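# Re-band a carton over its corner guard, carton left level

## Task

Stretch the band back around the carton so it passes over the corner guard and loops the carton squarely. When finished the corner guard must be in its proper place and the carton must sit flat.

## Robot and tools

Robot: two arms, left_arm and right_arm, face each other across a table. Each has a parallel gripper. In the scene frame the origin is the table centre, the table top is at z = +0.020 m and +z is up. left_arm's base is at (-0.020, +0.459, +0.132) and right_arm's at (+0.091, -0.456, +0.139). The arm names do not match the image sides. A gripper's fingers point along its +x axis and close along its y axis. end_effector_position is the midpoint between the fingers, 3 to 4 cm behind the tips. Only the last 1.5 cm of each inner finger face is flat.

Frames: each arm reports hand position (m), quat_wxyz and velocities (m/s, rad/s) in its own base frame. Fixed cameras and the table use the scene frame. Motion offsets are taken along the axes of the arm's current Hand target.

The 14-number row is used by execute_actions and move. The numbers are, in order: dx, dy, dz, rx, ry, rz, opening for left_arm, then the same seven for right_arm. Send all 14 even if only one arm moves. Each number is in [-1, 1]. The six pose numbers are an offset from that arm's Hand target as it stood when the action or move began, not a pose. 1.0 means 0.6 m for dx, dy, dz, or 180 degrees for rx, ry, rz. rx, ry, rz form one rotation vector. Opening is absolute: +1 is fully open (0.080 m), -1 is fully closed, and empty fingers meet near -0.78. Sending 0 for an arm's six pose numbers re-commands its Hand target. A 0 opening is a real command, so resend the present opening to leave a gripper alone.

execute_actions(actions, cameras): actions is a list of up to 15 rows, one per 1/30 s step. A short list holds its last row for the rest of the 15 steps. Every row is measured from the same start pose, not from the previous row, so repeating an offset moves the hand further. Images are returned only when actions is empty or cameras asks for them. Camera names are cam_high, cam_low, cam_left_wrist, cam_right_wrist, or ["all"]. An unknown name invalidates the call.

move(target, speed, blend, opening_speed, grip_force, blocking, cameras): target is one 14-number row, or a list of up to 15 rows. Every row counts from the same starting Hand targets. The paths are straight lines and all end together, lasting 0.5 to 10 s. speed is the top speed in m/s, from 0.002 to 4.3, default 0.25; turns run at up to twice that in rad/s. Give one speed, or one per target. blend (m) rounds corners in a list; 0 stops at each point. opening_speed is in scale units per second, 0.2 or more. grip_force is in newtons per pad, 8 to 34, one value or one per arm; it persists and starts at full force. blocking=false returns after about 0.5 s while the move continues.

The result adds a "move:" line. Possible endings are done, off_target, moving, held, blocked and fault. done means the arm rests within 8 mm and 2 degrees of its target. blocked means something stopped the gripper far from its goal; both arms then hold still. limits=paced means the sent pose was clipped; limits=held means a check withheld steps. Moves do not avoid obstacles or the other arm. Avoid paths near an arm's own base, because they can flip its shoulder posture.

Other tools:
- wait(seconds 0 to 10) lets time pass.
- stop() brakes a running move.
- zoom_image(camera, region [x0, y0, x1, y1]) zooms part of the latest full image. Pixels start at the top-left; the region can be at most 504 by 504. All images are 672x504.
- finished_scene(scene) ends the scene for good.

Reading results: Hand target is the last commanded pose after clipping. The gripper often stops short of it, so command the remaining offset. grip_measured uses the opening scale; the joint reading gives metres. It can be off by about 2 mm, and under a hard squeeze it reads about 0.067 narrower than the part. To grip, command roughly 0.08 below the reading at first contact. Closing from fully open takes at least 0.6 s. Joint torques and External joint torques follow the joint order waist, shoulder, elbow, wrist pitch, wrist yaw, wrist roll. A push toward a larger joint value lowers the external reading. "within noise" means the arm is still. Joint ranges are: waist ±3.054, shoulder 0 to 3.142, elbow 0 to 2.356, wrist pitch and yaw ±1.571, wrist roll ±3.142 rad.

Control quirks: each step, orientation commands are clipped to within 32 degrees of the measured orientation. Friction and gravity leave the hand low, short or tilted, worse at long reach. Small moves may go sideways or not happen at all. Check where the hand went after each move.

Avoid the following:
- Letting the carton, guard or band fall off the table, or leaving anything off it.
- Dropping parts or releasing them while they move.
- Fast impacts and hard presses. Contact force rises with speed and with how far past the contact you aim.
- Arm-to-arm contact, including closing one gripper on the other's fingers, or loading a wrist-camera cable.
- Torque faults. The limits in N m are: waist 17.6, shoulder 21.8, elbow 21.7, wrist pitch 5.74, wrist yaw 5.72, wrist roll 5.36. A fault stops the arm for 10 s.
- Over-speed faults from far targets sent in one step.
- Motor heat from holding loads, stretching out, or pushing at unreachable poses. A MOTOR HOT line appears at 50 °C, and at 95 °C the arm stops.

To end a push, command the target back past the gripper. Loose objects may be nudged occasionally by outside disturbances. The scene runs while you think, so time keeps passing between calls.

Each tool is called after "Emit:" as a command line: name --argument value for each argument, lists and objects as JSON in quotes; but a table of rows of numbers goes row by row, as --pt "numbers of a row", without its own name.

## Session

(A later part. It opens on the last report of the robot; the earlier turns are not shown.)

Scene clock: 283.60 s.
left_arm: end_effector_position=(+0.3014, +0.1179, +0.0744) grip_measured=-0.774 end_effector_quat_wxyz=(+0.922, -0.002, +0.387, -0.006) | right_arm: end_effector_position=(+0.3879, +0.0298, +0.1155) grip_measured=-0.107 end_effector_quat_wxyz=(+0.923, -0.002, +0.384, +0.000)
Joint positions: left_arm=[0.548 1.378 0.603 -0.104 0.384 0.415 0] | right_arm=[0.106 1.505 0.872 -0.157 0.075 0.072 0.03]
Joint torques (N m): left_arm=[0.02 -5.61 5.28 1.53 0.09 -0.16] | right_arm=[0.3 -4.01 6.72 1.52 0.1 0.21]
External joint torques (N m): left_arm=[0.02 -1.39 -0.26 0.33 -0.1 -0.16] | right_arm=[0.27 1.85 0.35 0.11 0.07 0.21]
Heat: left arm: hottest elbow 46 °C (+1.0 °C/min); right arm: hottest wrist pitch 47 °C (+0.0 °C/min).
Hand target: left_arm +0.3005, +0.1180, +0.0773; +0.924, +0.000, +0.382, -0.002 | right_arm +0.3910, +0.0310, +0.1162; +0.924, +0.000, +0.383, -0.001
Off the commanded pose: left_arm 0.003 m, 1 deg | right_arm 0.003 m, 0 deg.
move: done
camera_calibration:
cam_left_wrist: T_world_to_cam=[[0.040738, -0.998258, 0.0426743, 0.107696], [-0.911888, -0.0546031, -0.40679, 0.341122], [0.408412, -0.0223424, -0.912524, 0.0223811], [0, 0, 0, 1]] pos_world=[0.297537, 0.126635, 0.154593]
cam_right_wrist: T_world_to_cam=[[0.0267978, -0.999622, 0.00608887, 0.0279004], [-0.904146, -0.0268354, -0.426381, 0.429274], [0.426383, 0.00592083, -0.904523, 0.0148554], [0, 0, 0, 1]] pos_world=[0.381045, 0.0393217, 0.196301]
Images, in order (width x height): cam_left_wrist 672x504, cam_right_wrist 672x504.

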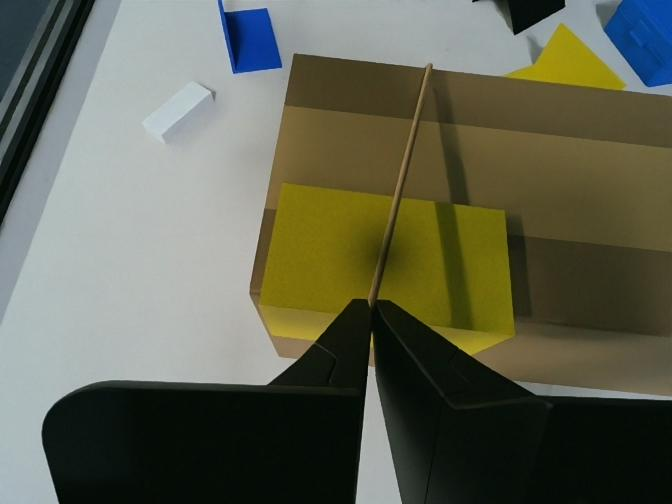

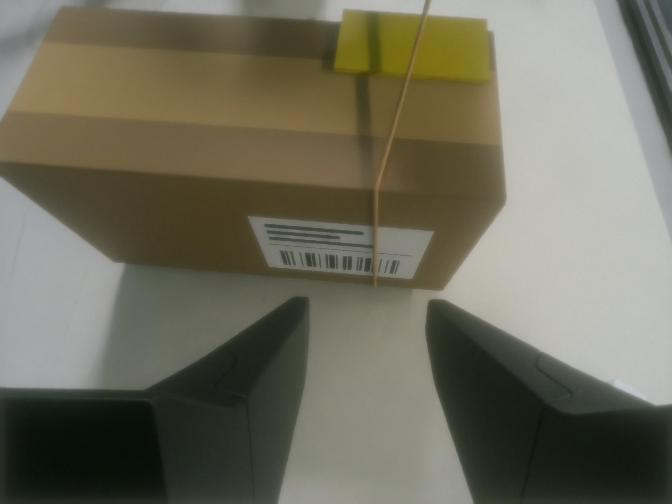

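Emit:
move --pt "0.025 -0.007 0 0 0 0 -1 0 0 0 0 0 0 -0.11" --pt "0.026 -0.007 0 0 0 0 -0.45 0 0 0 0 0 0 -0.11" --pt "-0.06 -0.007 0 0 0 0 -0.45 0 0 0 0 0 0 -0.11" --cameras '["all"]' --speed 0.08 --opening_speed 0.6

Emit:
zoom_image --camera "cam_right_wrist" --region '[200, 0, 520, 300]'

Emit:
zoom_image --camera "cam_low" --region '[190, 160, 330, 310]'

Scene clock: 302.90 s.
left_arm: end_effector_position=(+0.2736, +0.1123, +0.0970) grip_measured=-0.453 end_effector_quat_wxyz=(+0.921, -0.006, +0.390, -0.003) | right_arm: end_effector_position=(+0.3879, +0.0298, +0.1155) grip_measured=-0.107 end_effector_quat_wxyz=(+0.923, -0.002, +0.384, +0.000)
Joint positions: left_arm=[0.593 1.21 0.595 -0.283 0.409 0.444 0.015] | right_arm=[0.106 1.505 0.872 -0.157 0.075 0.072 0.03]
Joint torques (N m): left_arm=[0.26 -4.41 7.54 1.21 0.28 0.19] | right_arm=[0.11 -3.99 6.69 1.57 0.05 0.18]
External joint torques (N m): left_arm=[0.25 -0.97 1.49 -0.02 0.07 0.19] | right_arm=[0.1 1.79 0.42 0.18 0.03 0.18]
Heat: left arm: hottest elbow 44 °C (+0.0 °C/min); right arm: hottest wrist pitch 47 °C (+0.0 °C/min).
Hand target: left_arm +0.2751, +0.1139, +0.1027; +0.924, +0.000, +0.383, -0.002 | right_arm +0.3910, +0.0310, +0.1162; +0.924, +0.000, +0.383, -0.001
Off the commanded pose: left_arm 0.006 m, 1 deg | right_arm 0.003 m, 0 deg.
move: done
camera_calibration:
cam_left_wrist: T_world_to_cam=[[0.0492458, -0.9976, 0.0486644, 0.0992155], [-0.913699, -0.0646758, -0.401212, 0.325883], [0.403397, -0.0247066, -0.914692, 0.0560667], [0, 0, 0, 1]] pos_world=[0.270256, 0.121439, 0.177204]
cam_right_wrist: T_world_to_cam=[[0.0267978, -0.999622, 0.00608887, 0.0279004], [-0.904146, -0.0268354, -0.426381, 0.429274], [0.426383, 0.00592083, -0.904523, 0.0148554], [0, 0, 0, 1]] pos_world=[0.381045, 0.0393217, 0.196301]

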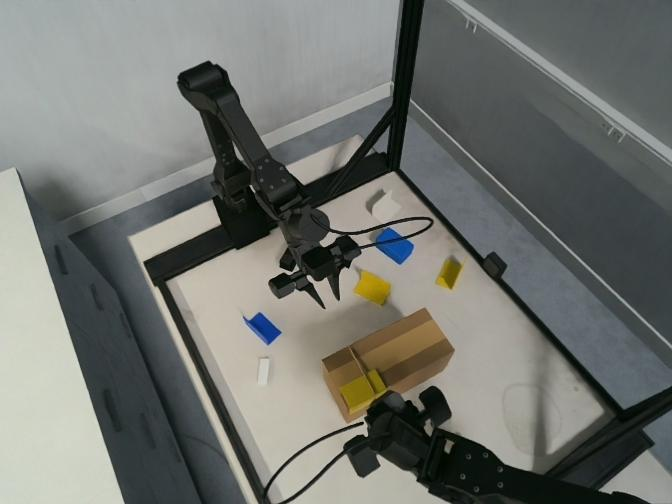

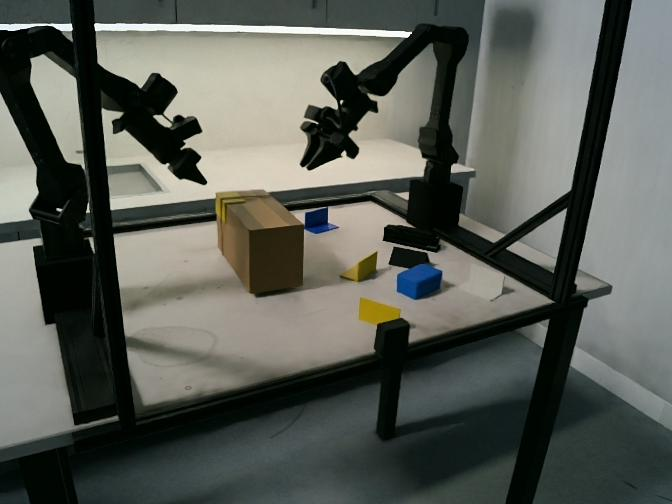

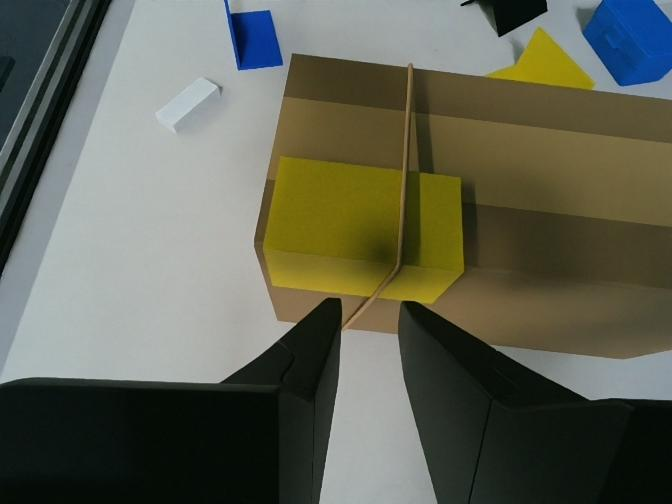

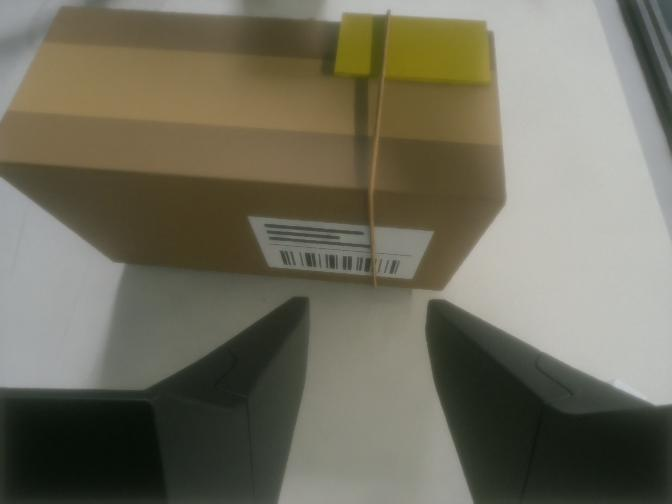

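Scaled by 1.575 from the camera's 672x504 image, which has a finer 960x720 frame.

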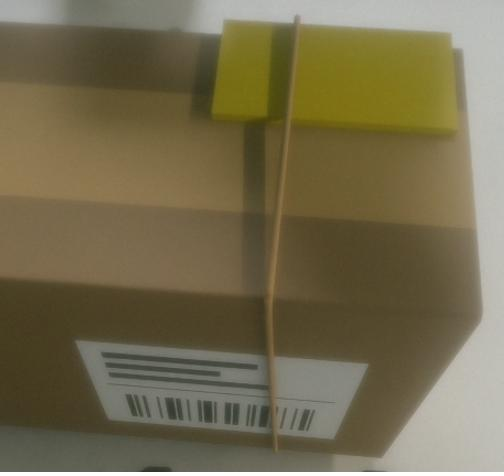

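Scaled by 3.360 from the camera's 672x504 image, which has a finer 960x720 frame.

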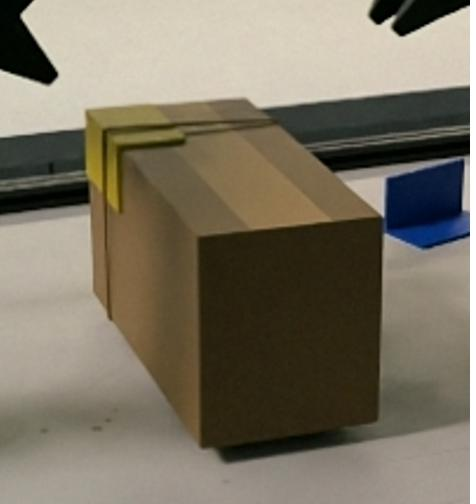

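Emit:
move --target '[0,-0.030,0,0,0,0,-0.3,0.086,-0.0075,0.041,0,0,0,-0.3]' --cameras '["cam_left_wrist","cam_right_wrist"]' --speed 0.1

Scene clock: 328.07 s.
left_arm: end_effector_position=(+0.2763, +0.0975, +0.1033) grip_measured=-0.303 end_effector_quat_wxyz=(+0.923, +0.001, +0.384, -0.003) | right_arm: end_effector_position=(+0.4409, +0.0269, +0.0974) grip_measured=-0.297 end_effector_quat_wxyz=(+0.923, +0.001, +0.385, -0.002)
Joint positions: left_arm=[0.523 1.159 0.579 -0.28 0.364 0.391 0.021] | right_arm=[0.081 1.732 1.033 -0.093 0.06 0.062 0.022]
Joint torques (N m): left_arm=[-0.37 -4.14 5.46 1.49 0.11 -0.15] | right_arm=[-0.03 -5.49 6.55 1.95 -0.2 -0.25]
External joint torques (N m): left_arm=[-0.36 -0.98 -0.6 0.24 -0.07 -0.15] | right_arm=[-0.03 1.92 0.36 0.55 -0.22 -0.26]
Heat: left arm: hottest elbow 43 °C (+0.0 °C/min); right arm: hottest elbow 47 °C (+1.0 °C/min).
Hand target: left_arm +0.2750, +0.0960, +0.1028; +0.924, +0.000, +0.382, -0.002 | right_arm +0.4448, +0.0264, +0.0970; +0.924, +0.000, +0.383, -0.001
Off the commanded pose: left_arm 0.002 m, 0 deg | right_arm 0.004 m, 0 deg.
move: done
camera_calibration:
cam_left_wrist: T_world_to_cam=[[0.0449014, -0.998312, 0.0368409, 0.0865038], [-0.908323, -0.0561497, -0.414483, 0.328967], [0.415852, -0.0148526, -0.909311, 0.0554503], [0, 0, 0, 1]] pos_world=[0.271865, 0.105653, 0.183586]
cam_right_wrist: T_world_to_cam=[[0.0203584, -0.999791, 0.00210279, 0.0269012], [-0.905237, -0.0193258, -0.424468, 0.469401], [0.42442, 0.00673798, -0.90544, -0.0232833], [0, 0, 0, 1]] pos_world=[0.434253, 0.036124, 0.178108]
Images, in order (width x height): cam_left_wrist 672x504, cam_right_wrist 672x504.

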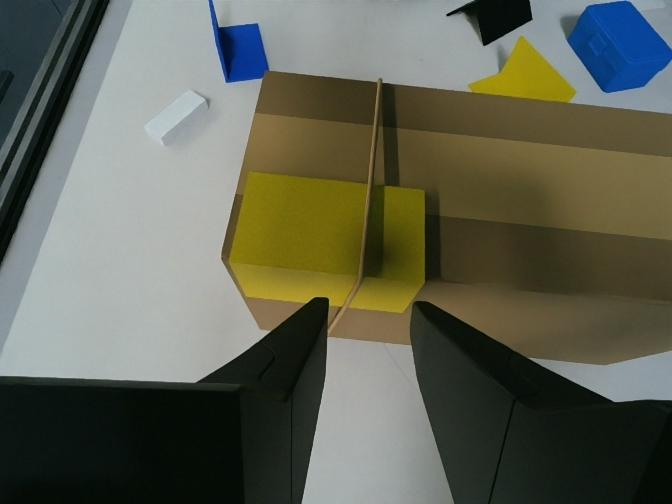

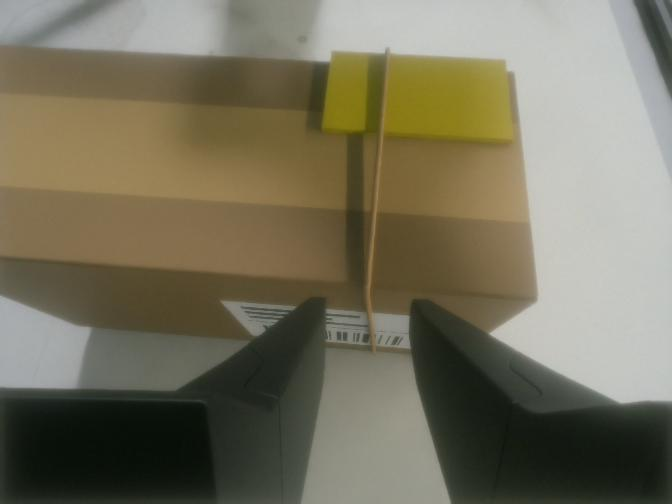

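Emit:
move --pt "0.104 -0.0025 0 0 0 0 -0.3 0.072 -0.001 0 0 0 0 -0.3" --pt "0.105 -0.0025 0 0 0 0 -1 0.073 -0.001 0 0 0 0 -1" --pt "0.058 -0.0025 0 0 0 0 -1 0.028 -0.001 0 0 0 0 -1" --cameras '["cam_left_wrist","cam_right_wrist"]' --speed 0.08

Scene clock: 345.13 s.
left_arm: end_effector_position=(+0.3017, +0.0946, +0.0778) grip_measured=-0.775 end_effector_quat_wxyz=(+0.923, -0.002, +0.384, -0.002) | right_arm: end_effector_position=(+0.4586, +0.0255, +0.0804) grip_measured=-0.774 end_effector_quat_wxyz=(+0.922, +0.001, +0.388, -0.002)
Joint positions: left_arm=[0.453 1.313 0.56 -0.091 0.318 0.331 0] | right_arm=[0.073 1.825 1.078 -0.05 0.054 0.056 0]
Joint torques (N m): left_arm=[0.28 -4.83 5.2 1.28 0.19 0.2] | right_arm=[0.19 -8.86 4.03 1.58 -0.08 -0.13]
External joint torques (N m): left_arm=[0.27 -0.92 -0.55 0.01 0.04 0.2] | right_arm=[0.19 -0.86 -2.04 0.19 -0.1 -0.13]
Heat: left arm: hottest wrist pitch 43 °C (-2.0 °C/min); right arm: hottest wrist pitch 48 °C (+1.0 °C/min).
Hand target: left_arm +0.2996, +0.0944, +0.0781; +0.924, +0.000, +0.383, -0.002 | right_arm +0.4567, +0.0258, +0.0851; +0.924, +0.000, +0.383, -0.001
Off the commanded pose: left_arm 0.002 m, 0 deg | right_arm 0.005 m, 1 deg.
move: done
camera_calibration:
cam_left_wrist: T_world_to_cam=[[0.0485416, -0.997993, 0.040664, 0.0820909], [-0.908552, -0.0610311, -0.41329, 0.341684], [0.414942, -0.0168836, -0.909691, 0.0221179], [0, 0, 0, 1]] pos_world=[0.297276, 0.103153, 0.157997]
cam_right_wrist: T_world_to_cam=[[0.0204304, -0.999789, 0.00233519, 0.0251944], [-0.907783, -0.0195289, -0.418985, 0.479047], [0.418942, 0.00644017, -0.90799, -0.0434412], [0, 0, 0, 1]] pos_world=[0.452555, 0.0348241, 0.16121]
Images, in order (width x height): cam_left_wrist 672x504, cam_right_wrist 672x504.

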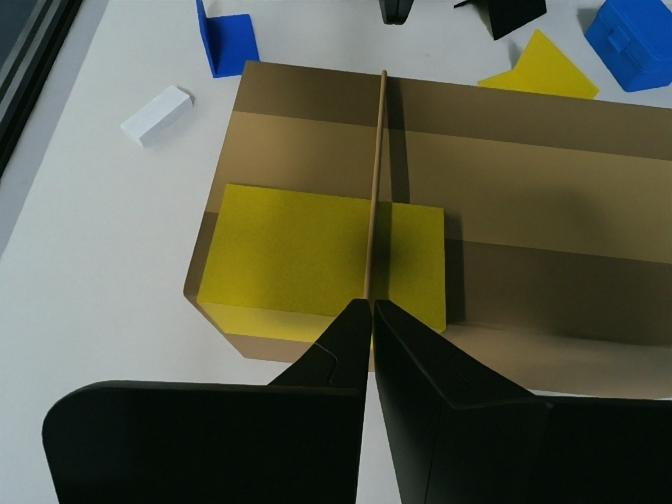

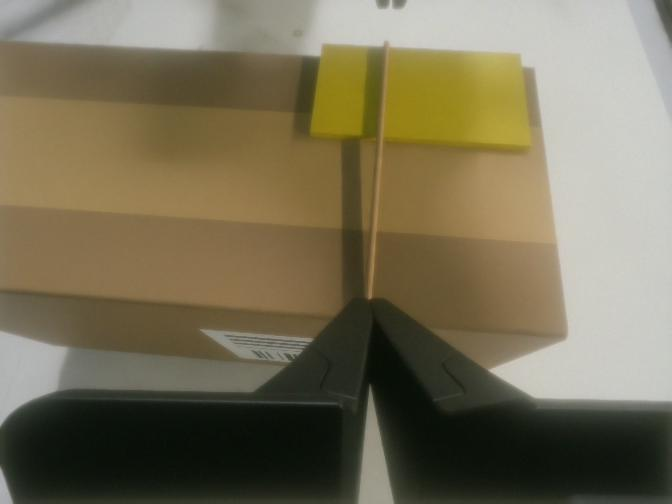

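Emit:
move --pt "0 0.037 0 0 0 0 -1 0 -0.037 0 0 0 0 -1" --pt "0.028 0.037 0 0 0 0 -1 0.019 -0.037 0 0 0 0 -1" --pt "0.029 0.037 0 0 0 0 -0.45 0.020 -0.037 0 0 0 0 -0.45" --pt "-0.06 0.037 0 0 0 0 -0.45 -0.06 -0.037 0 0 0 0 -0.45" --cameras '["all"]' --speed 0.07 --opening_speed 0.5

Emit:
zoom_image --camera "cam_low" --region '[190, 160, 330, 310]'

Scene clock: 358.67 s.
left_arm: end_effector_position=(+0.2706, +0.1134, +0.0942) grip_measured=-0.453 end_effector_quat_wxyz=(+0.919, -0.009, +0.394, -0.004) | right_arm: end_effector_position=(+0.4335, +0.0038, +0.1070) grip_measured=-0.453 end_effector_quat_wxyz=(+0.922, +0.001, +0.387, -0.002)
Joint positions: left_arm=[0.606 1.213 0.591 -0.291 0.417 0.455 0.015] | right_arm=[0.013 1.686 1.025 -0.134 0.012 0.014 0.015]
Joint torques (N m): left_arm=[0.28 -4.43 8.88 1.2 0.26 0.19] | right_arm=[-0.19 -8.16 4.36 1.48 -0.16 -0.18]
External joint torques (N m): left_arm=[0.3 -1 2.9 0 0.04 0.18] | right_arm=[-0.14 -1.06 -1.85 0.11 -0.17 -0.18]
Heat: left arm: hottest wrist pitch 44 °C (+0.0 °C/min); right arm: hottest wrist pitch 47 °C (+0.0 °C/min).
Hand target: left_arm +0.2742, +0.1167, +0.1036; +0.924, +0.001, +0.382, -0.002 | right_arm +0.4312, +0.0037, +0.1107; +0.924, +0.000, +0.383, -0.001
Off the commanded pose: left_arm 0.011 m, 2 deg | right_arm 0.004 m, 0 deg.
move: off_target (left_arm)
camera_calibration:
cam_left_wrist: T_world_to_cam=[[0.0495704, -0.997315, 0.0539027, 0.100127], [-0.916917, -0.0668389, -0.39344, 0.322399], [0.395987, -0.0299214, -0.917769, 0.057597], [0, 0, 0, 1]] pos_world=[0.267843, 0.12313, 0.174309]
cam_right_wrist: T_world_to_cam=[[0.0197396, -0.999803, 0.00194352, 0.00422293], [-0.907235, -0.0187288, -0.420207, 0.466784], [0.420161, 0.0065315, -0.907426, -0.00917739], [0, 0, 0, 1]] pos_world=[0.427256, 0.0130244, 0.18781]

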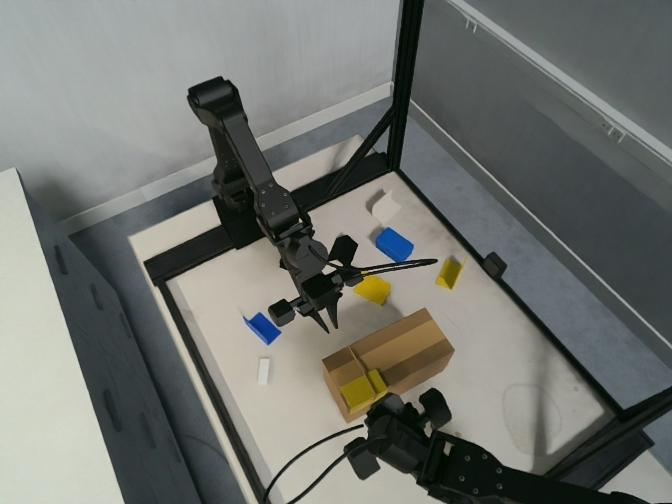

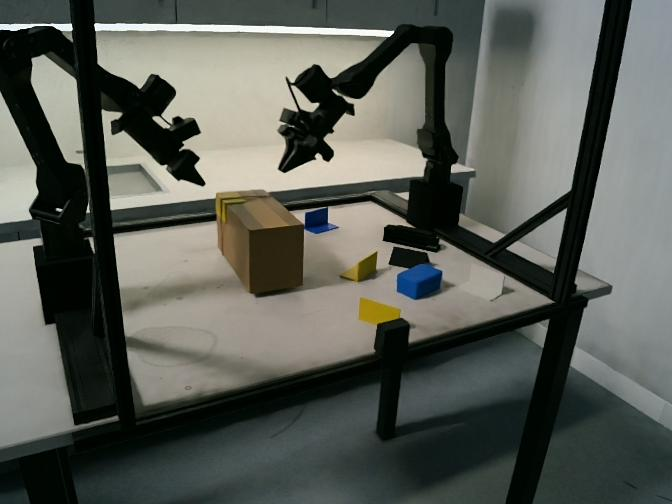

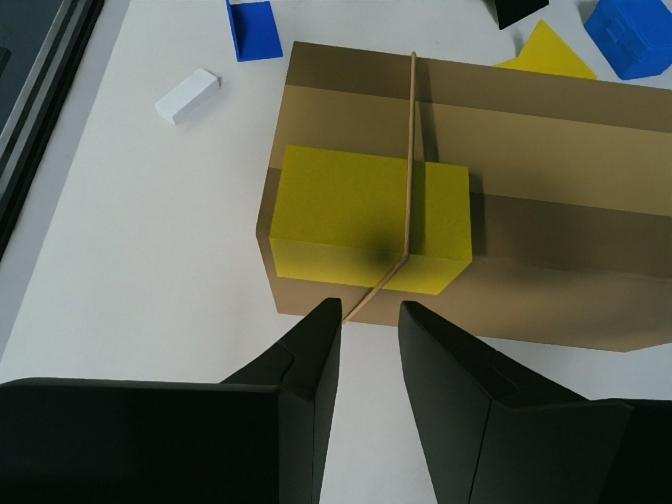

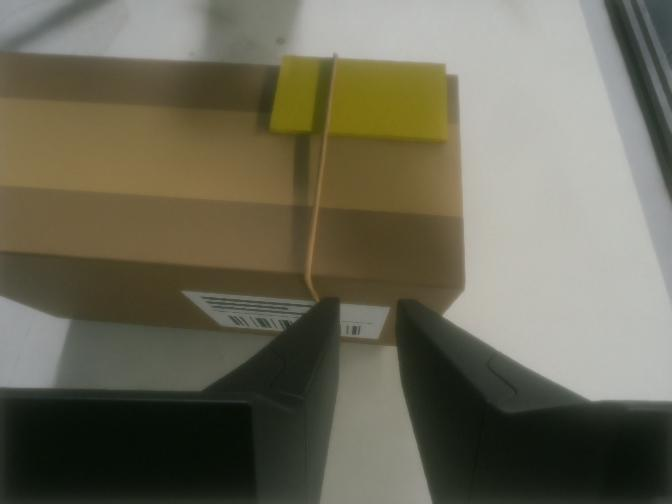

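Scaled by 3.360 from the camera's 672x504 image, which has a finer 960x720 frame.

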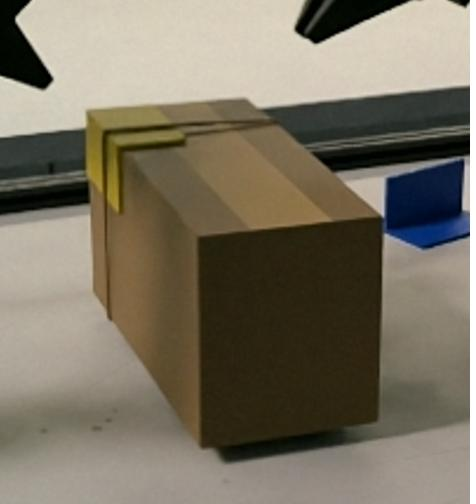

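Emit:
move --pt "0 -0.039 0 0 0 0 -0.3 0 0.037 0 0 0 0 -0.3" --pt "0.108 -0.039 0 0 0 0 -0.3 0.106 0.037 0 0 0 0 -0.3" --pt "0.108 -0.039 0 0 0 0 -1 0.106 0.037 0 0 0 0 -1" --pt "0.066 -0.039 0 0 0 0 -1 0.064 0.037 0 0 0 0 -1" --pt "0.066 -0.002 0 0 0 0 -1 0.064 0 0 0 0 0 -1" --cameras '["all"]' --speed 0.08

Emit:
zoom_image --camera "cam_low" --region '[190, 160, 330, 310]'

Scene clock: 389.30 s.
left_arm: end_effector_position=(+0.2980, +0.1121, +0.0706) grip_measured=-0.775 end_effector_quat_wxyz=(+0.921, -0.004, +0.388, -0.002) | right_arm: end_effector_position=(+0.4598, +0.0035, +0.0778) grip_measured=-0.774 end_effector_quat_wxyz=(+0.921, +0.002, +0.389, -0.003)
Joint positions: left_arm=[0.531 1.361 0.573 -0.086 0.369 0.393 0] | right_arm=[0.011 1.832 1.077 -0.044 0.012 0.014 0]
Joint torques (N m): left_arm=[0.22 -3.4 8.43 1.25 0.25 0.21] | right_arm=[-0.07 -8.99 3.9 1.71 -0.16 -0.2]
External joint torques (N m): left_arm=[0.24 0.73 2.77 0 0.06 0.21] | right_arm=[-0.05 -1.04 -2.08 0.34 -0.16 -0.21]
Heat: left arm: hottest wrist pitch 44 °C (+1.0 °C/min); right arm: hottest wrist pitch 48 °C (+1.0 °C/min).
Hand target: left_arm +0.3022, +0.1153, +0.0756; +0.924, +0.000, +0.382, -0.002 | right_arm +0.4583, +0.0035, +0.0834; +0.924, +0.000, +0.383, -0.001
Off the commanded pose: left_arm 0.007 m, 1 deg | right_arm 0.006 m, 1 deg.
move: done
camera_calibration:
cam_left_wrist: T_world_to_cam=[[0.0493065, -0.99775, 0.0454221, 0.0994143], [-0.912357, -0.0634986, -0.404442, 0.337147], [0.406416, -0.0214995, -0.913435, 0.0207538], [0, 0, 0, 1]] pos_world=[0.294262, 0.121045, 0.150798]
cam_right_wrist: T_world_to_cam=[[0.0182762, -0.999831, 0.00195779, 0.00411406], [-0.909338, -0.017436, -0.415692, 0.479049], [0.415656, 0.00581696, -0.909503, -0.0445476], [0, 0, 0, 1]] pos_world=[0.454059, 0.0127252, 0.158613]

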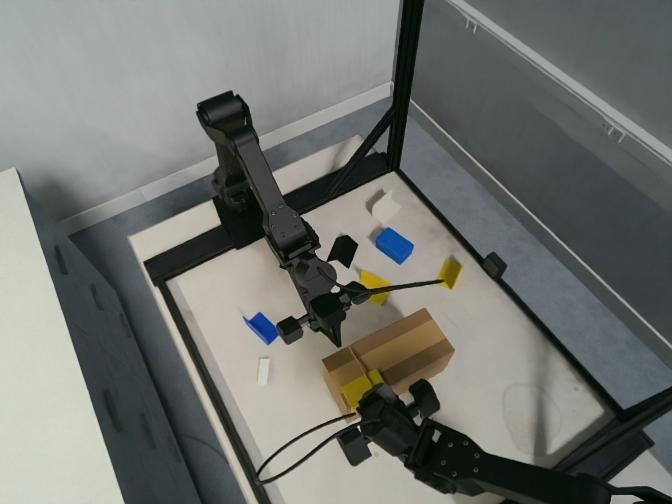

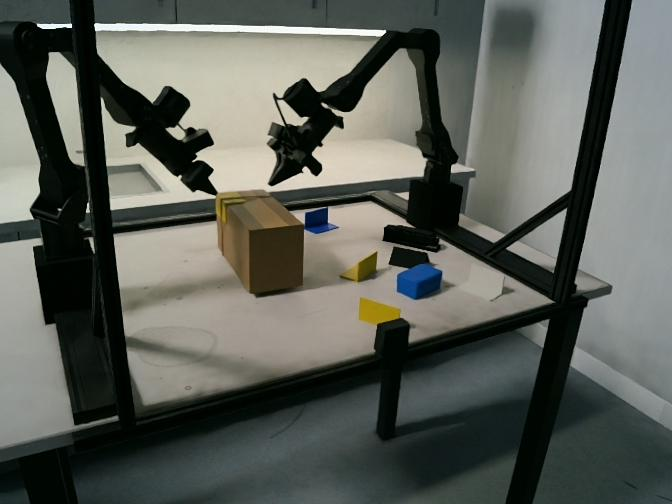

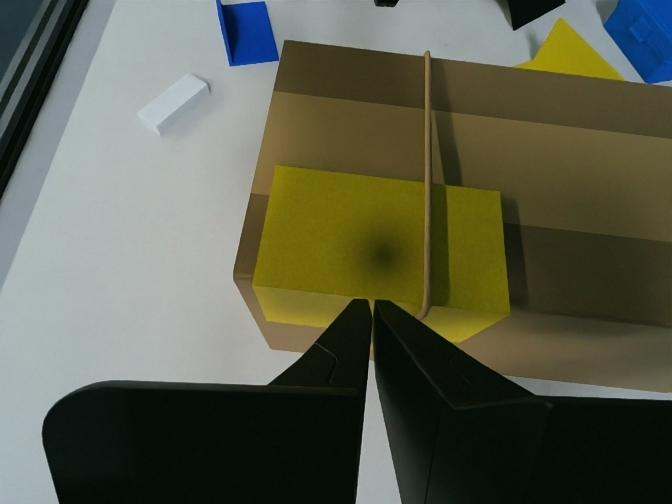

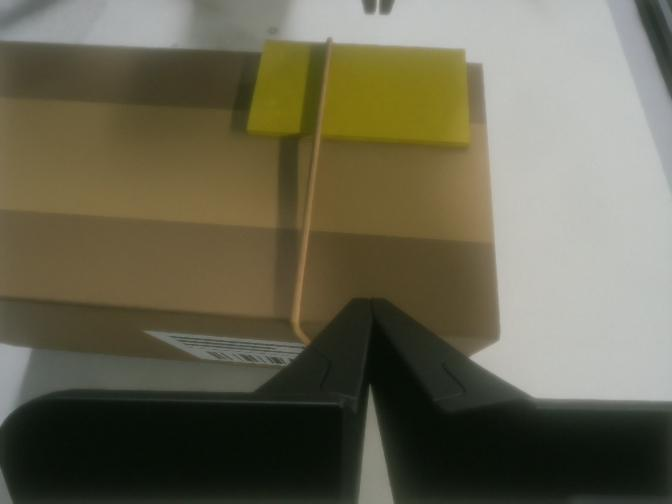

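Scaled by 3.360 from the camera's 672x504 image, which has a finer 960x720 frame.

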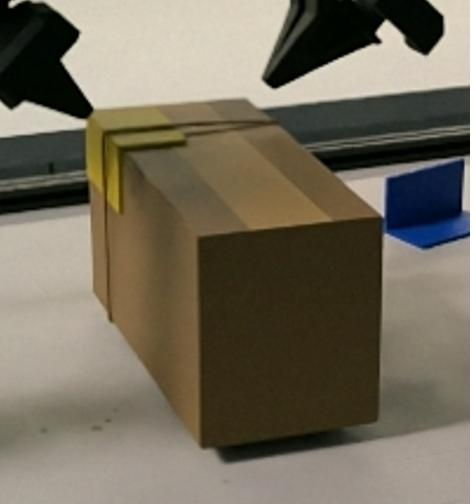

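Emit:
move --pt "0 -0.038 0.005 0 0 0 -0.4 0 0.0375 0 0 0 0 -0.4" --pt "0.038 -0.038 0.005 0 0 0 -0.4 0.033 0.0375 0 0 0 0 -0.4" --cameras '["cam_left_wrist","cam_right_wrist"]' --speed 0.08

Emit:
zoom_image --camera "cam_left_wrist" --region '[270, 220, 470, 380]'

Emit:
zoom_image --camera "cam_right_wrist" --region '[270, 220, 470, 380]'

Scene clock: 413.27 s.
left_arm: end_effector_position=(+0.3207, +0.0938, +0.0652) grip_measured=-0.403 end_effector_quat_wxyz=(+0.926, +0.003, +0.378, -0.001) | right_arm: end_effector_position=(+0.4688, +0.0262, +0.0706) grip_measured=-0.403 end_effector_quat_wxyz=(+0.923, -0.002, +0.384, +0.001)
Joint positions: left_arm=[0.414 1.418 0.569 0.029 0.291 0.305 0.017] | right_arm=[0.072 1.877 1.097 -0.01 0.051 0.047 0.017]
Joint torques (N m): left_arm=[-0.48 -3.18 5.66 1.45 0.08 -0.14] | right_arm=[-0.02 -6.01 6.28 1.91 -0.01 0.16]
External joint torques (N m): left_arm=[-0.47 1.21 0.16 0.16 -0.07 -0.15] | right_arm=[0 2.19 0.35 0.53 -0.03 0.16]
Heat: left arm: hottest elbow 44 °C (+3.0 °C/min); right arm: hottest wrist pitch 49 °C (+2.0 °C/min).
Hand target: left_arm +0.3204, +0.0924, +0.0615; +0.924, +0.000, +0.383, -0.002 | right_arm +0.4723, +0.0261, +0.0694; +0.924, +0.000, +0.383, -0.001
Off the commanded pose: left_arm 0.004 m, 1 deg | right_arm 0.004 m, 0 deg.
move: done
camera_calibration:
cam_left_wrist: T_world_to_cam=[[0.0453103, -0.998471, 0.0316737, 0.0824175], [-0.903384, -0.0544886, -0.425357, 0.352195], [0.426433, -0.00934047, -0.904471, -0.00200198], [0, 0, 0, 1]] pos_world=[0.315287, 0.101463, 0.145388]
cam_right_wrist: T_world_to_cam=[[0.0279297, -0.99959, 0.00624033, 0.0218569], [-0.904628, -0.0279314, -0.425285, 0.483365], [0.425285, 0.00623293, -0.905038, -0.0596987], [0, 0, 0, 1]] pos_world=[0.462044, 0.0357211, 0.151402]
Images, in order (width x height): cam_left_wrist 672x504, cam_right_wrist 672x504.

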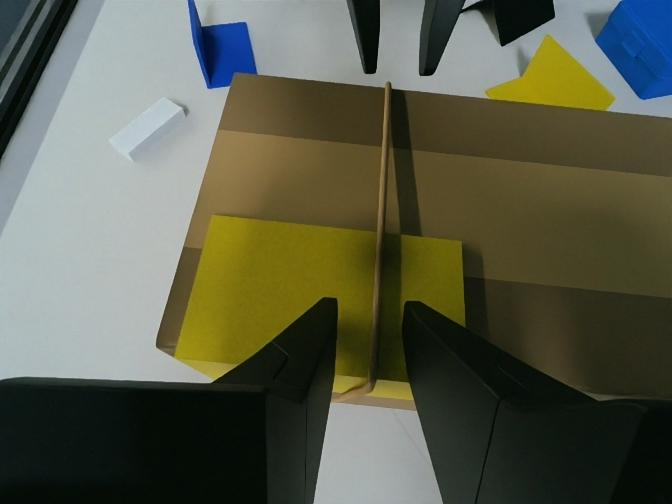

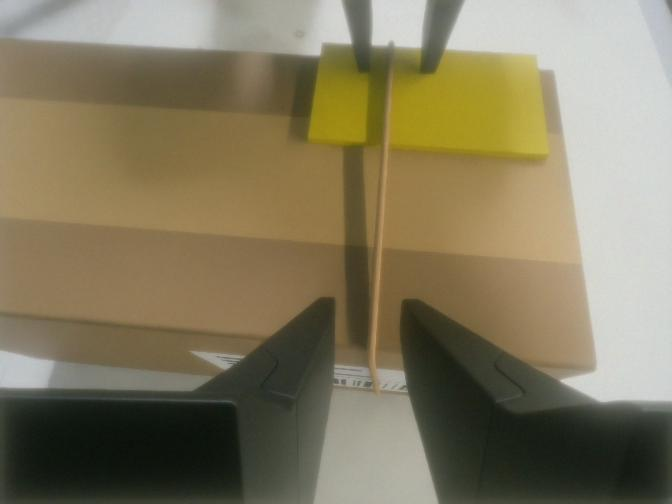

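Scaled by 2.520 from the camera's 672x504 image, which has a finer 960x720 frame.

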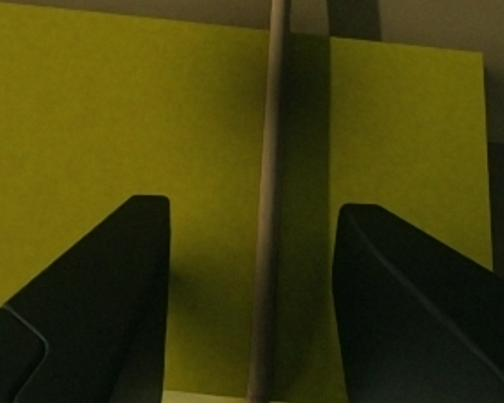

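Scaled by 2.520 from the camera's 672x504 image, which has a finer 960x720 frame.

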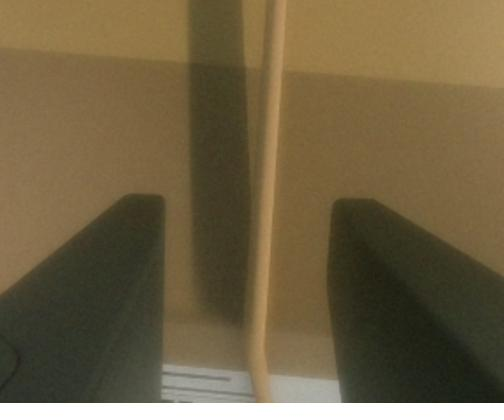

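Emit:
move --pt "0 0 -0.012 0 0 0 -0.4 0 0 -0.011 0 0 0 -0.4" --pt "0 0 -0.0125 0 0 0 -1 0 0 -0.0115 0 0 0 -1" --cameras '["cam_left_wrist","cam_right_wrist"]' --speed 0.04

Emit:
zoom_image --camera "cam_left_wrist" --region '[270, 220, 470, 380]'

Emit:
zoom_image --camera "cam_right_wrist" --region '[270, 220, 470, 380]'

Scene clock: 425.13 s.
left_arm: end_effector_position=(+0.3203, +0.0948, +0.0644) grip_measured=-0.773 end_effector_quat_wxyz=(+0.929, +0.003, +0.371, +0.000) | right_arm: end_effector_position=(+0.4693, +0.0262, +0.0702) grip_measured=-0.774 end_effector_quat_wxyz=(+0.926, -0.002, +0.378, +0.001)
Joint positions: left_arm=[0.42 1.419 0.554 0.059 0.299 0.305 0] | right_arm=[0.072 1.877 1.086 0.014 0.051 0.047 0]
Joint torques (N m): left_arm=[-0.21 -3.64 3.84 0.97 0.04 0.09] | right_arm=[0.02 -6.64 3.7 1.93 0.01 0.2]
External joint torques (N m): left_arm=[-0.22 0.78 -1.66 -0.35 -0.1 0.09] | right_arm=[-0.07 1.59 -2.28 0.52 0 0.2]
Heat: left arm: hottest elbow 43 °C (+1.0 °C/min); right arm: hottest wrist pitch 47 °C (+0.0 °C/min).
Hand target: left_arm +0.3151, +0.0925, +0.0563; +0.924, +0.000, +0.382, -0.002 | right_arm +0.4675, +0.0261, +0.0646; +0.924, +0.000, +0.383, -0.001
Off the commanded pose: left_arm 0.010 m, 1 deg | right_arm 0.006 m, 1 deg.
move: off_target (left_arm); target 2's new opening was sent with left_arm's hand 0.010 m and 1 deg from that target
camera_calibration:
cam_left_wrist: T_world_to_cam=[[0.04612, -0.99843, 0.0317751, 0.0832454], [-0.896764, -0.0553959, -0.439029, 0.35045], [0.4401, -0.00824677, -0.897911, -0.00746137], [0, 0, 0, 1]] pos_world=[0.313715, 0.102467, 0.144513]
cam_right_wrist: T_world_to_cam=[[0.0278253, -0.999596, 0.00570906, 0.0219031], [-0.899016, -0.0275216, -0.43705, 0.481817], [0.437031, 0.00702849, -0.899419, -0.0663289], [0, 0, 0, 1]] pos_world=[0.46154, 0.0356209, 0.150796]
Images, in order (width x height): cam_left_wrist 672x504, cam_right_wrist 672x504.

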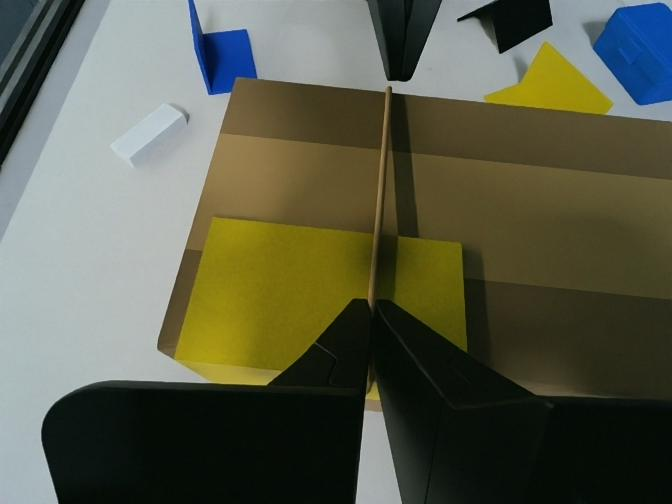

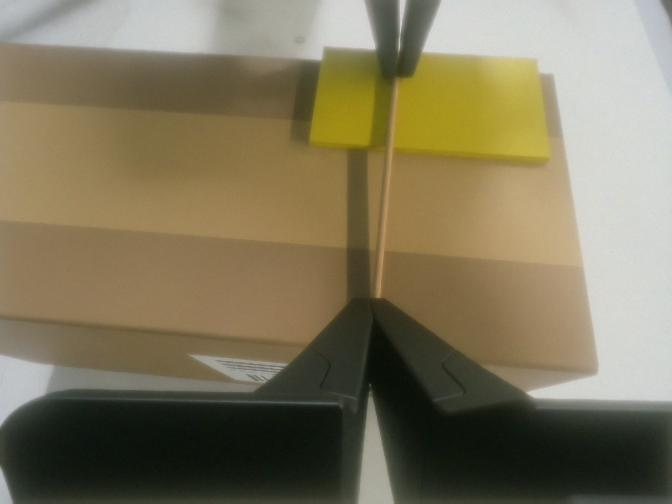

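Scaled by 2.520 from the camera's 672x504 image, which has a finer 960x720 frame.

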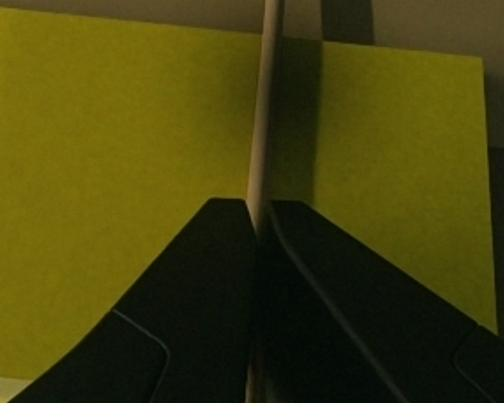

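Scaled by 2.520 from the camera's 672x504 image, which has a finer 960x720 frame.

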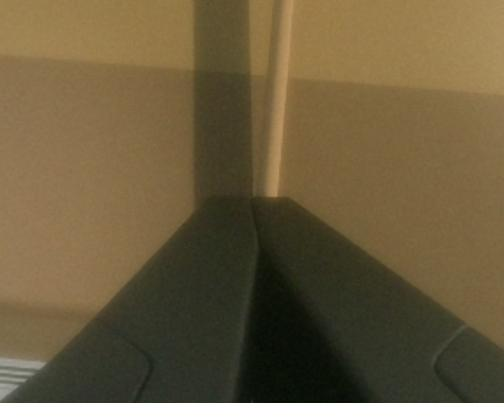

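Emit:
move --target '[-0.025,0,0.02,0,0,0,-1,-0.025,0,0.02,0,0,0,-1]' --cameras '["cam_left_wrist","cam_right_wrist"]' --speed 0.05

Scene clock: 433.80 s.
left_arm: end_effector_position=(+0.3103, +0.0902, +0.0685) grip_measured=-0.774 end_effector_quat_wxyz=(+0.921, -0.005, +0.390, -0.004) | right_arm: end_effector_position=(+0.4619, +0.0257, +0.0721) grip_measured=-0.774 end_effector_quat_wxyz=(+0.918, -0.003, +0.396, +0.000)
Joint positions: left_arm=[0.42 1.37 0.567 -0.048 0.299 0.305 0] | right_arm=[0.072 1.857 1.094 -0.052 0.051 0.047 0]
Joint torques (N m): left_arm=[0.21 -5.07 7.71 0.96 0.11 0.18] | right_arm=[0.08 -9.14 6.3 1.52 0.02 0.18]
External joint torques (N m): left_arm=[0.22 -0.89 2.09 -0.32 -0.03 0.18] | right_arm=[0.12 -0.93 0.26 0.14 0 0.18]
Heat: left arm: hottest elbow 43 °C (+0.0 °C/min); right arm: hottest wrist pitch 47 °C (+0.0 °C/min).
Hand target: left_arm +0.3130, +0.0925, +0.0754; +0.924, +0.000, +0.383, -0.002 | right_arm +0.4654, +0.0261, +0.0838; +0.924, +0.000, +0.383, -0.001
Off the commanded pose: left_arm 0.008 m, 1 deg | right_arm 0.012 m, 2 deg.
move: off_target (right_arm)
camera_calibration:
cam_left_wrist: T_world_to_cam=[[0.0477359, -0.997698, 0.0481611, 0.0773944], [-0.914051, -0.0630747, -0.400666, 0.346419], [0.402782, -0.0248956, -0.914958, 0.014897], [0, 0, 0, 1]] pos_world=[0.30695, 0.0994374, 0.148701]
cam_right_wrist: T_world_to_cam=[[0.0281466, -0.999576, 0.00741649, 0.0213018], [-0.914986, -0.0287508, -0.402461, 0.480976], [0.402504, 0.00454192, -0.915407, -0.0441362], [0, 0, 0, 1]] pos_world=[0.457251, 0.0353217, 0.153013]
Images, in order (width x height): cam_left_wrist 672x504, cam_right_wrist 672x504.

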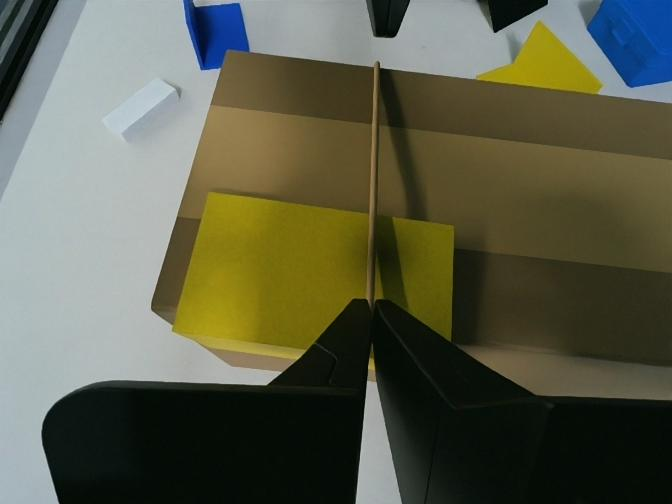

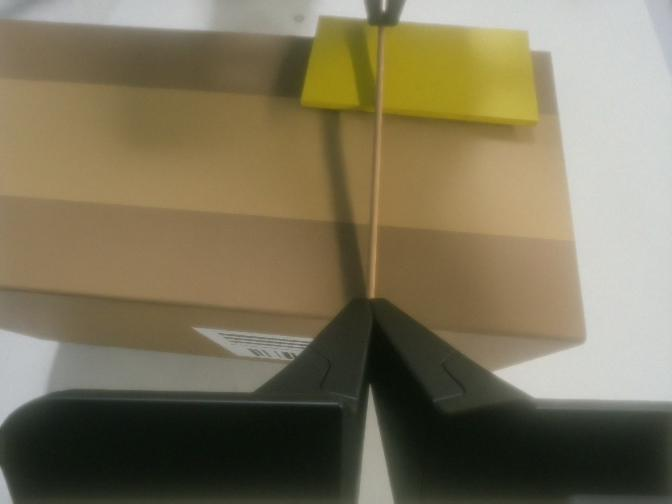

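Emit:
move --target '[0,0.041,0,0,0,0,-1,0,-0.037,0,0,0,0,-1]' --cameras '["cam_left_wrist","cam_right_wrist"]' --speed 0.06

Scene clock: 441.40 s.
left_arm: end_effector_position=(+0.3087, +0.1139, +0.0705) grip_measured=-0.775 end_effector_quat_wxyz=(+0.921, -0.004, +0.388, -0.002) | right_arm: end_effector_position=(+0.4627, +0.0043, +0.0727) grip_measured=-0.774 end_effector_quat_wxyz=(+0.918, +0.001, +0.396, -0.003)
Joint positions: left_arm=[0.514 1.405 0.605 -0.07 0.358 0.379 0] | right_arm=[0.013 1.856 1.094 -0.052 0.013 0.014 0]
Joint torques (N m): left_arm=[0.18 -3.7 8.44 1.25 0.25 0.24] | right_arm=[-0.32 -9.34 5.68 1.7 -0.15 -0.15]
External joint torques (N m): left_arm=[0.19 0.74 2.78 -0.01 0.07 0.23] | right_arm=[-0.37 -1.19 -0.34 0.32 -0.14 -0.16]
Heat: left arm: hottest elbow 43 °C (+0.0 °C/min); right arm: hottest shoulder 48 °C (+6.1 °C/min).
Hand target: left_arm +0.3131, +0.1171, +0.0754; +0.924, +0.001, +0.382, -0.002 | right_arm +0.4654, +0.0039, +0.0837; +0.924, +0.000, +0.383, -0.001
Off the commanded pose: left_arm 0.007 m, 1 deg | right_arm 0.011 m, 2 deg.
move: off_target (right_arm)
camera_calibration:
cam_left_wrist: T_world_to_cam=[[0.0492102, -0.997757, 0.0453841, 0.100628], [-0.912325, -0.0633971, -0.40453, 0.346927], [0.4065, -0.021498, -0.913398, 0.0162279], [0, 0, 0, 1]] pos_world=[0.304962, 0.122745, 0.150598]
cam_right_wrist: T_world_to_cam=[[0.0191168, -0.999816, 0.00182919, 0.00448271], [-0.915116, -0.0182342, -0.402779, 0.481393], [0.402738, 0.00602592, -0.915295, -0.0439932], [0, 0, 0, 1]] pos_world=[0.458162, 0.0135248, 0.15362]
Images, in order (width x height): cam_left_wrist 672x504, cam_right_wrist 672x504.

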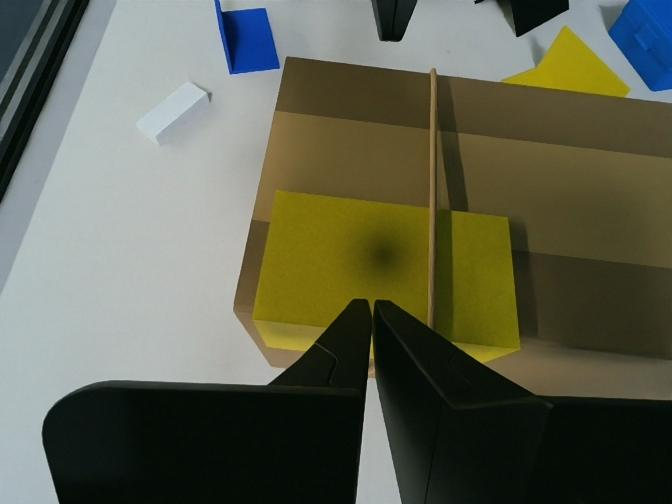

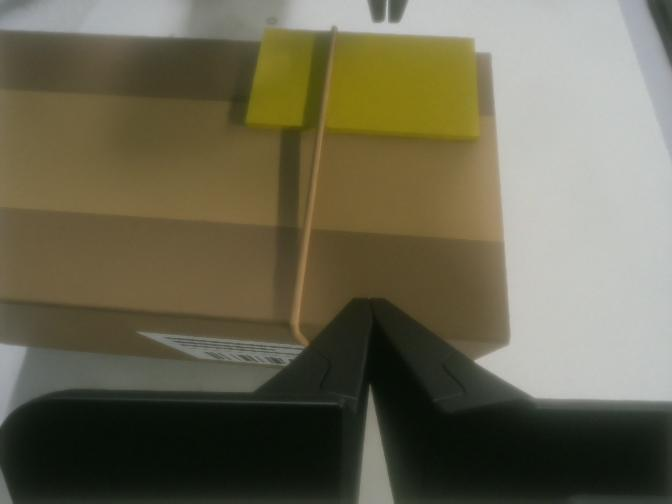

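Emit:
move --pt "-0.025 -0.041 0 0 0 0 -0.5 -0.025 0.0365 0 0 0 0 -0.5" --pt "0.025 -0.041 -0.0145 0 0 0 -0.5 0.025 0.0365 -0.0155 0 0 0 -0.5" --pt "0.025 0.005 -0.0145 0 0 0 -0.5 0.025 -0.008 -0.0155 0 0 0 -0.5" --cameras '["cam_left_wrist","cam_right_wrist"]' --speed 0.07

Scene clock: 463.27 s.
left_arm: end_effector_position=(+0.3195, +0.1158, +0.0640) grip_measured=-0.503 end_effector_quat_wxyz=(+0.928, +0.002, +0.373, -0.008) | right_arm: end_effector_position=(+0.4701, -0.0008, +0.0721) grip_measured=-0.503 end_effector_quat_wxyz=(+0.926, +0.002, +0.379, -0.003)
Joint positions: left_arm=[0.509 1.463 0.598 0.028 0.372 0.381 0.012] | right_arm=[-0.001 1.873 1.089 0.007 0.003 0.005 0.012]
Joint torques (N m): left_arm=[0.93 -2.8 6.39 0.79 -0.16 0.18] | right_arm=[-0.23 -6.31 4.38 1.92 -0.19 -0.14]
External joint torques (N m): left_arm=[0.92 1.87 0.93 -0.49 -0.34 0.17] | right_arm=[-0.15 2.04 -1.67 0.48 -0.19 -0.15]
Heat: left arm: hottest elbow 45 °C (+1.0 °C/min); right arm: hottest shoulder 53 °C (+7.1 °C/min). Fold the right arm in close to its base, or ease its load, before you think long.
Hand target: left_arm +0.3176, +0.1202, +0.0587; +0.924, +0.001, +0.382, -0.002 | right_arm +0.4693, -0.0009, +0.0665; +0.924, +0.000, +0.383, -0.001
Off the commanded pose: left_arm 0.007 m, 1 deg | right_arm 0.006 m, 1 deg.
MOTOR HOT: joint 2 (shoulder) of the right arm reports 53 °C; the controller stops that arm at 95 °C. To cool a motor, set the load down, stop pushing, or move to a pose that needs little force.
move: done
camera_calibration:
cam_left_wrist: T_world_to_cam=[[0.0325208, -0.998706, 0.0390936, 0.108151], [-0.899067, -0.0463178, -0.435353, 0.350099], [0.436601, -0.0209897, -0.899411, -0.00462222], [0, 0, 0, 1]] pos_world=[0.313263, 0.12413, 0.144031]
cam_right_wrist: T_world_to_cam=[[0.018663, -0.999824, 0.00192456, -0.000503353], [-0.899432, -0.0176297, -0.436704, 0.482911], [0.436661, 0.00641921, -0.899603, -0.0645723], [0, 0, 0, 1]] pos_world=[0.462551, 0.00842482, 0.152801]
Images, in order (width x height): cam_left_wrist 672x504, cam_right_wrist 672x504.

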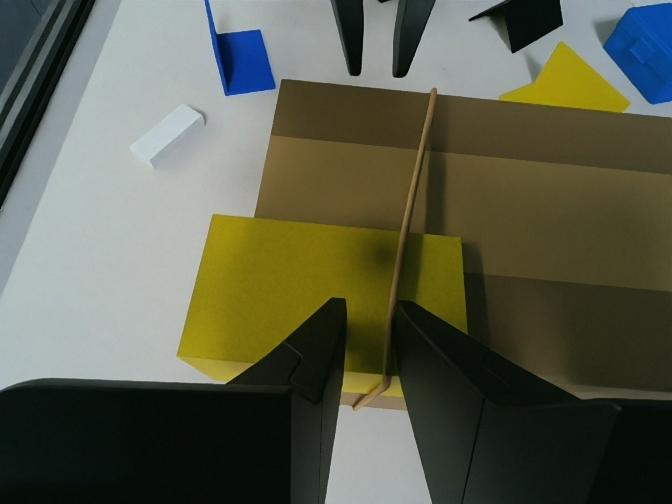

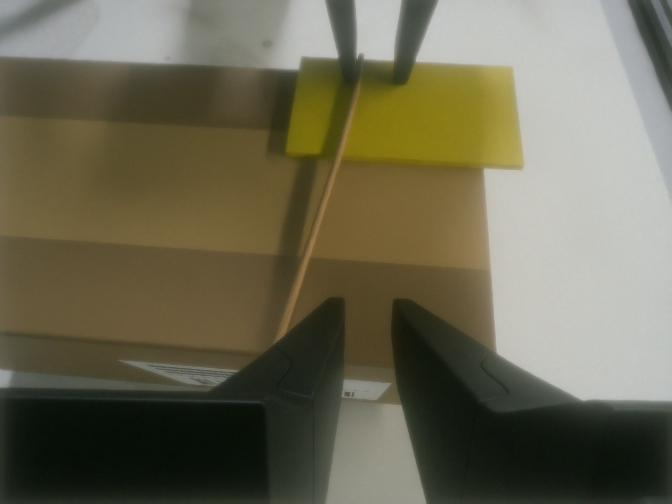

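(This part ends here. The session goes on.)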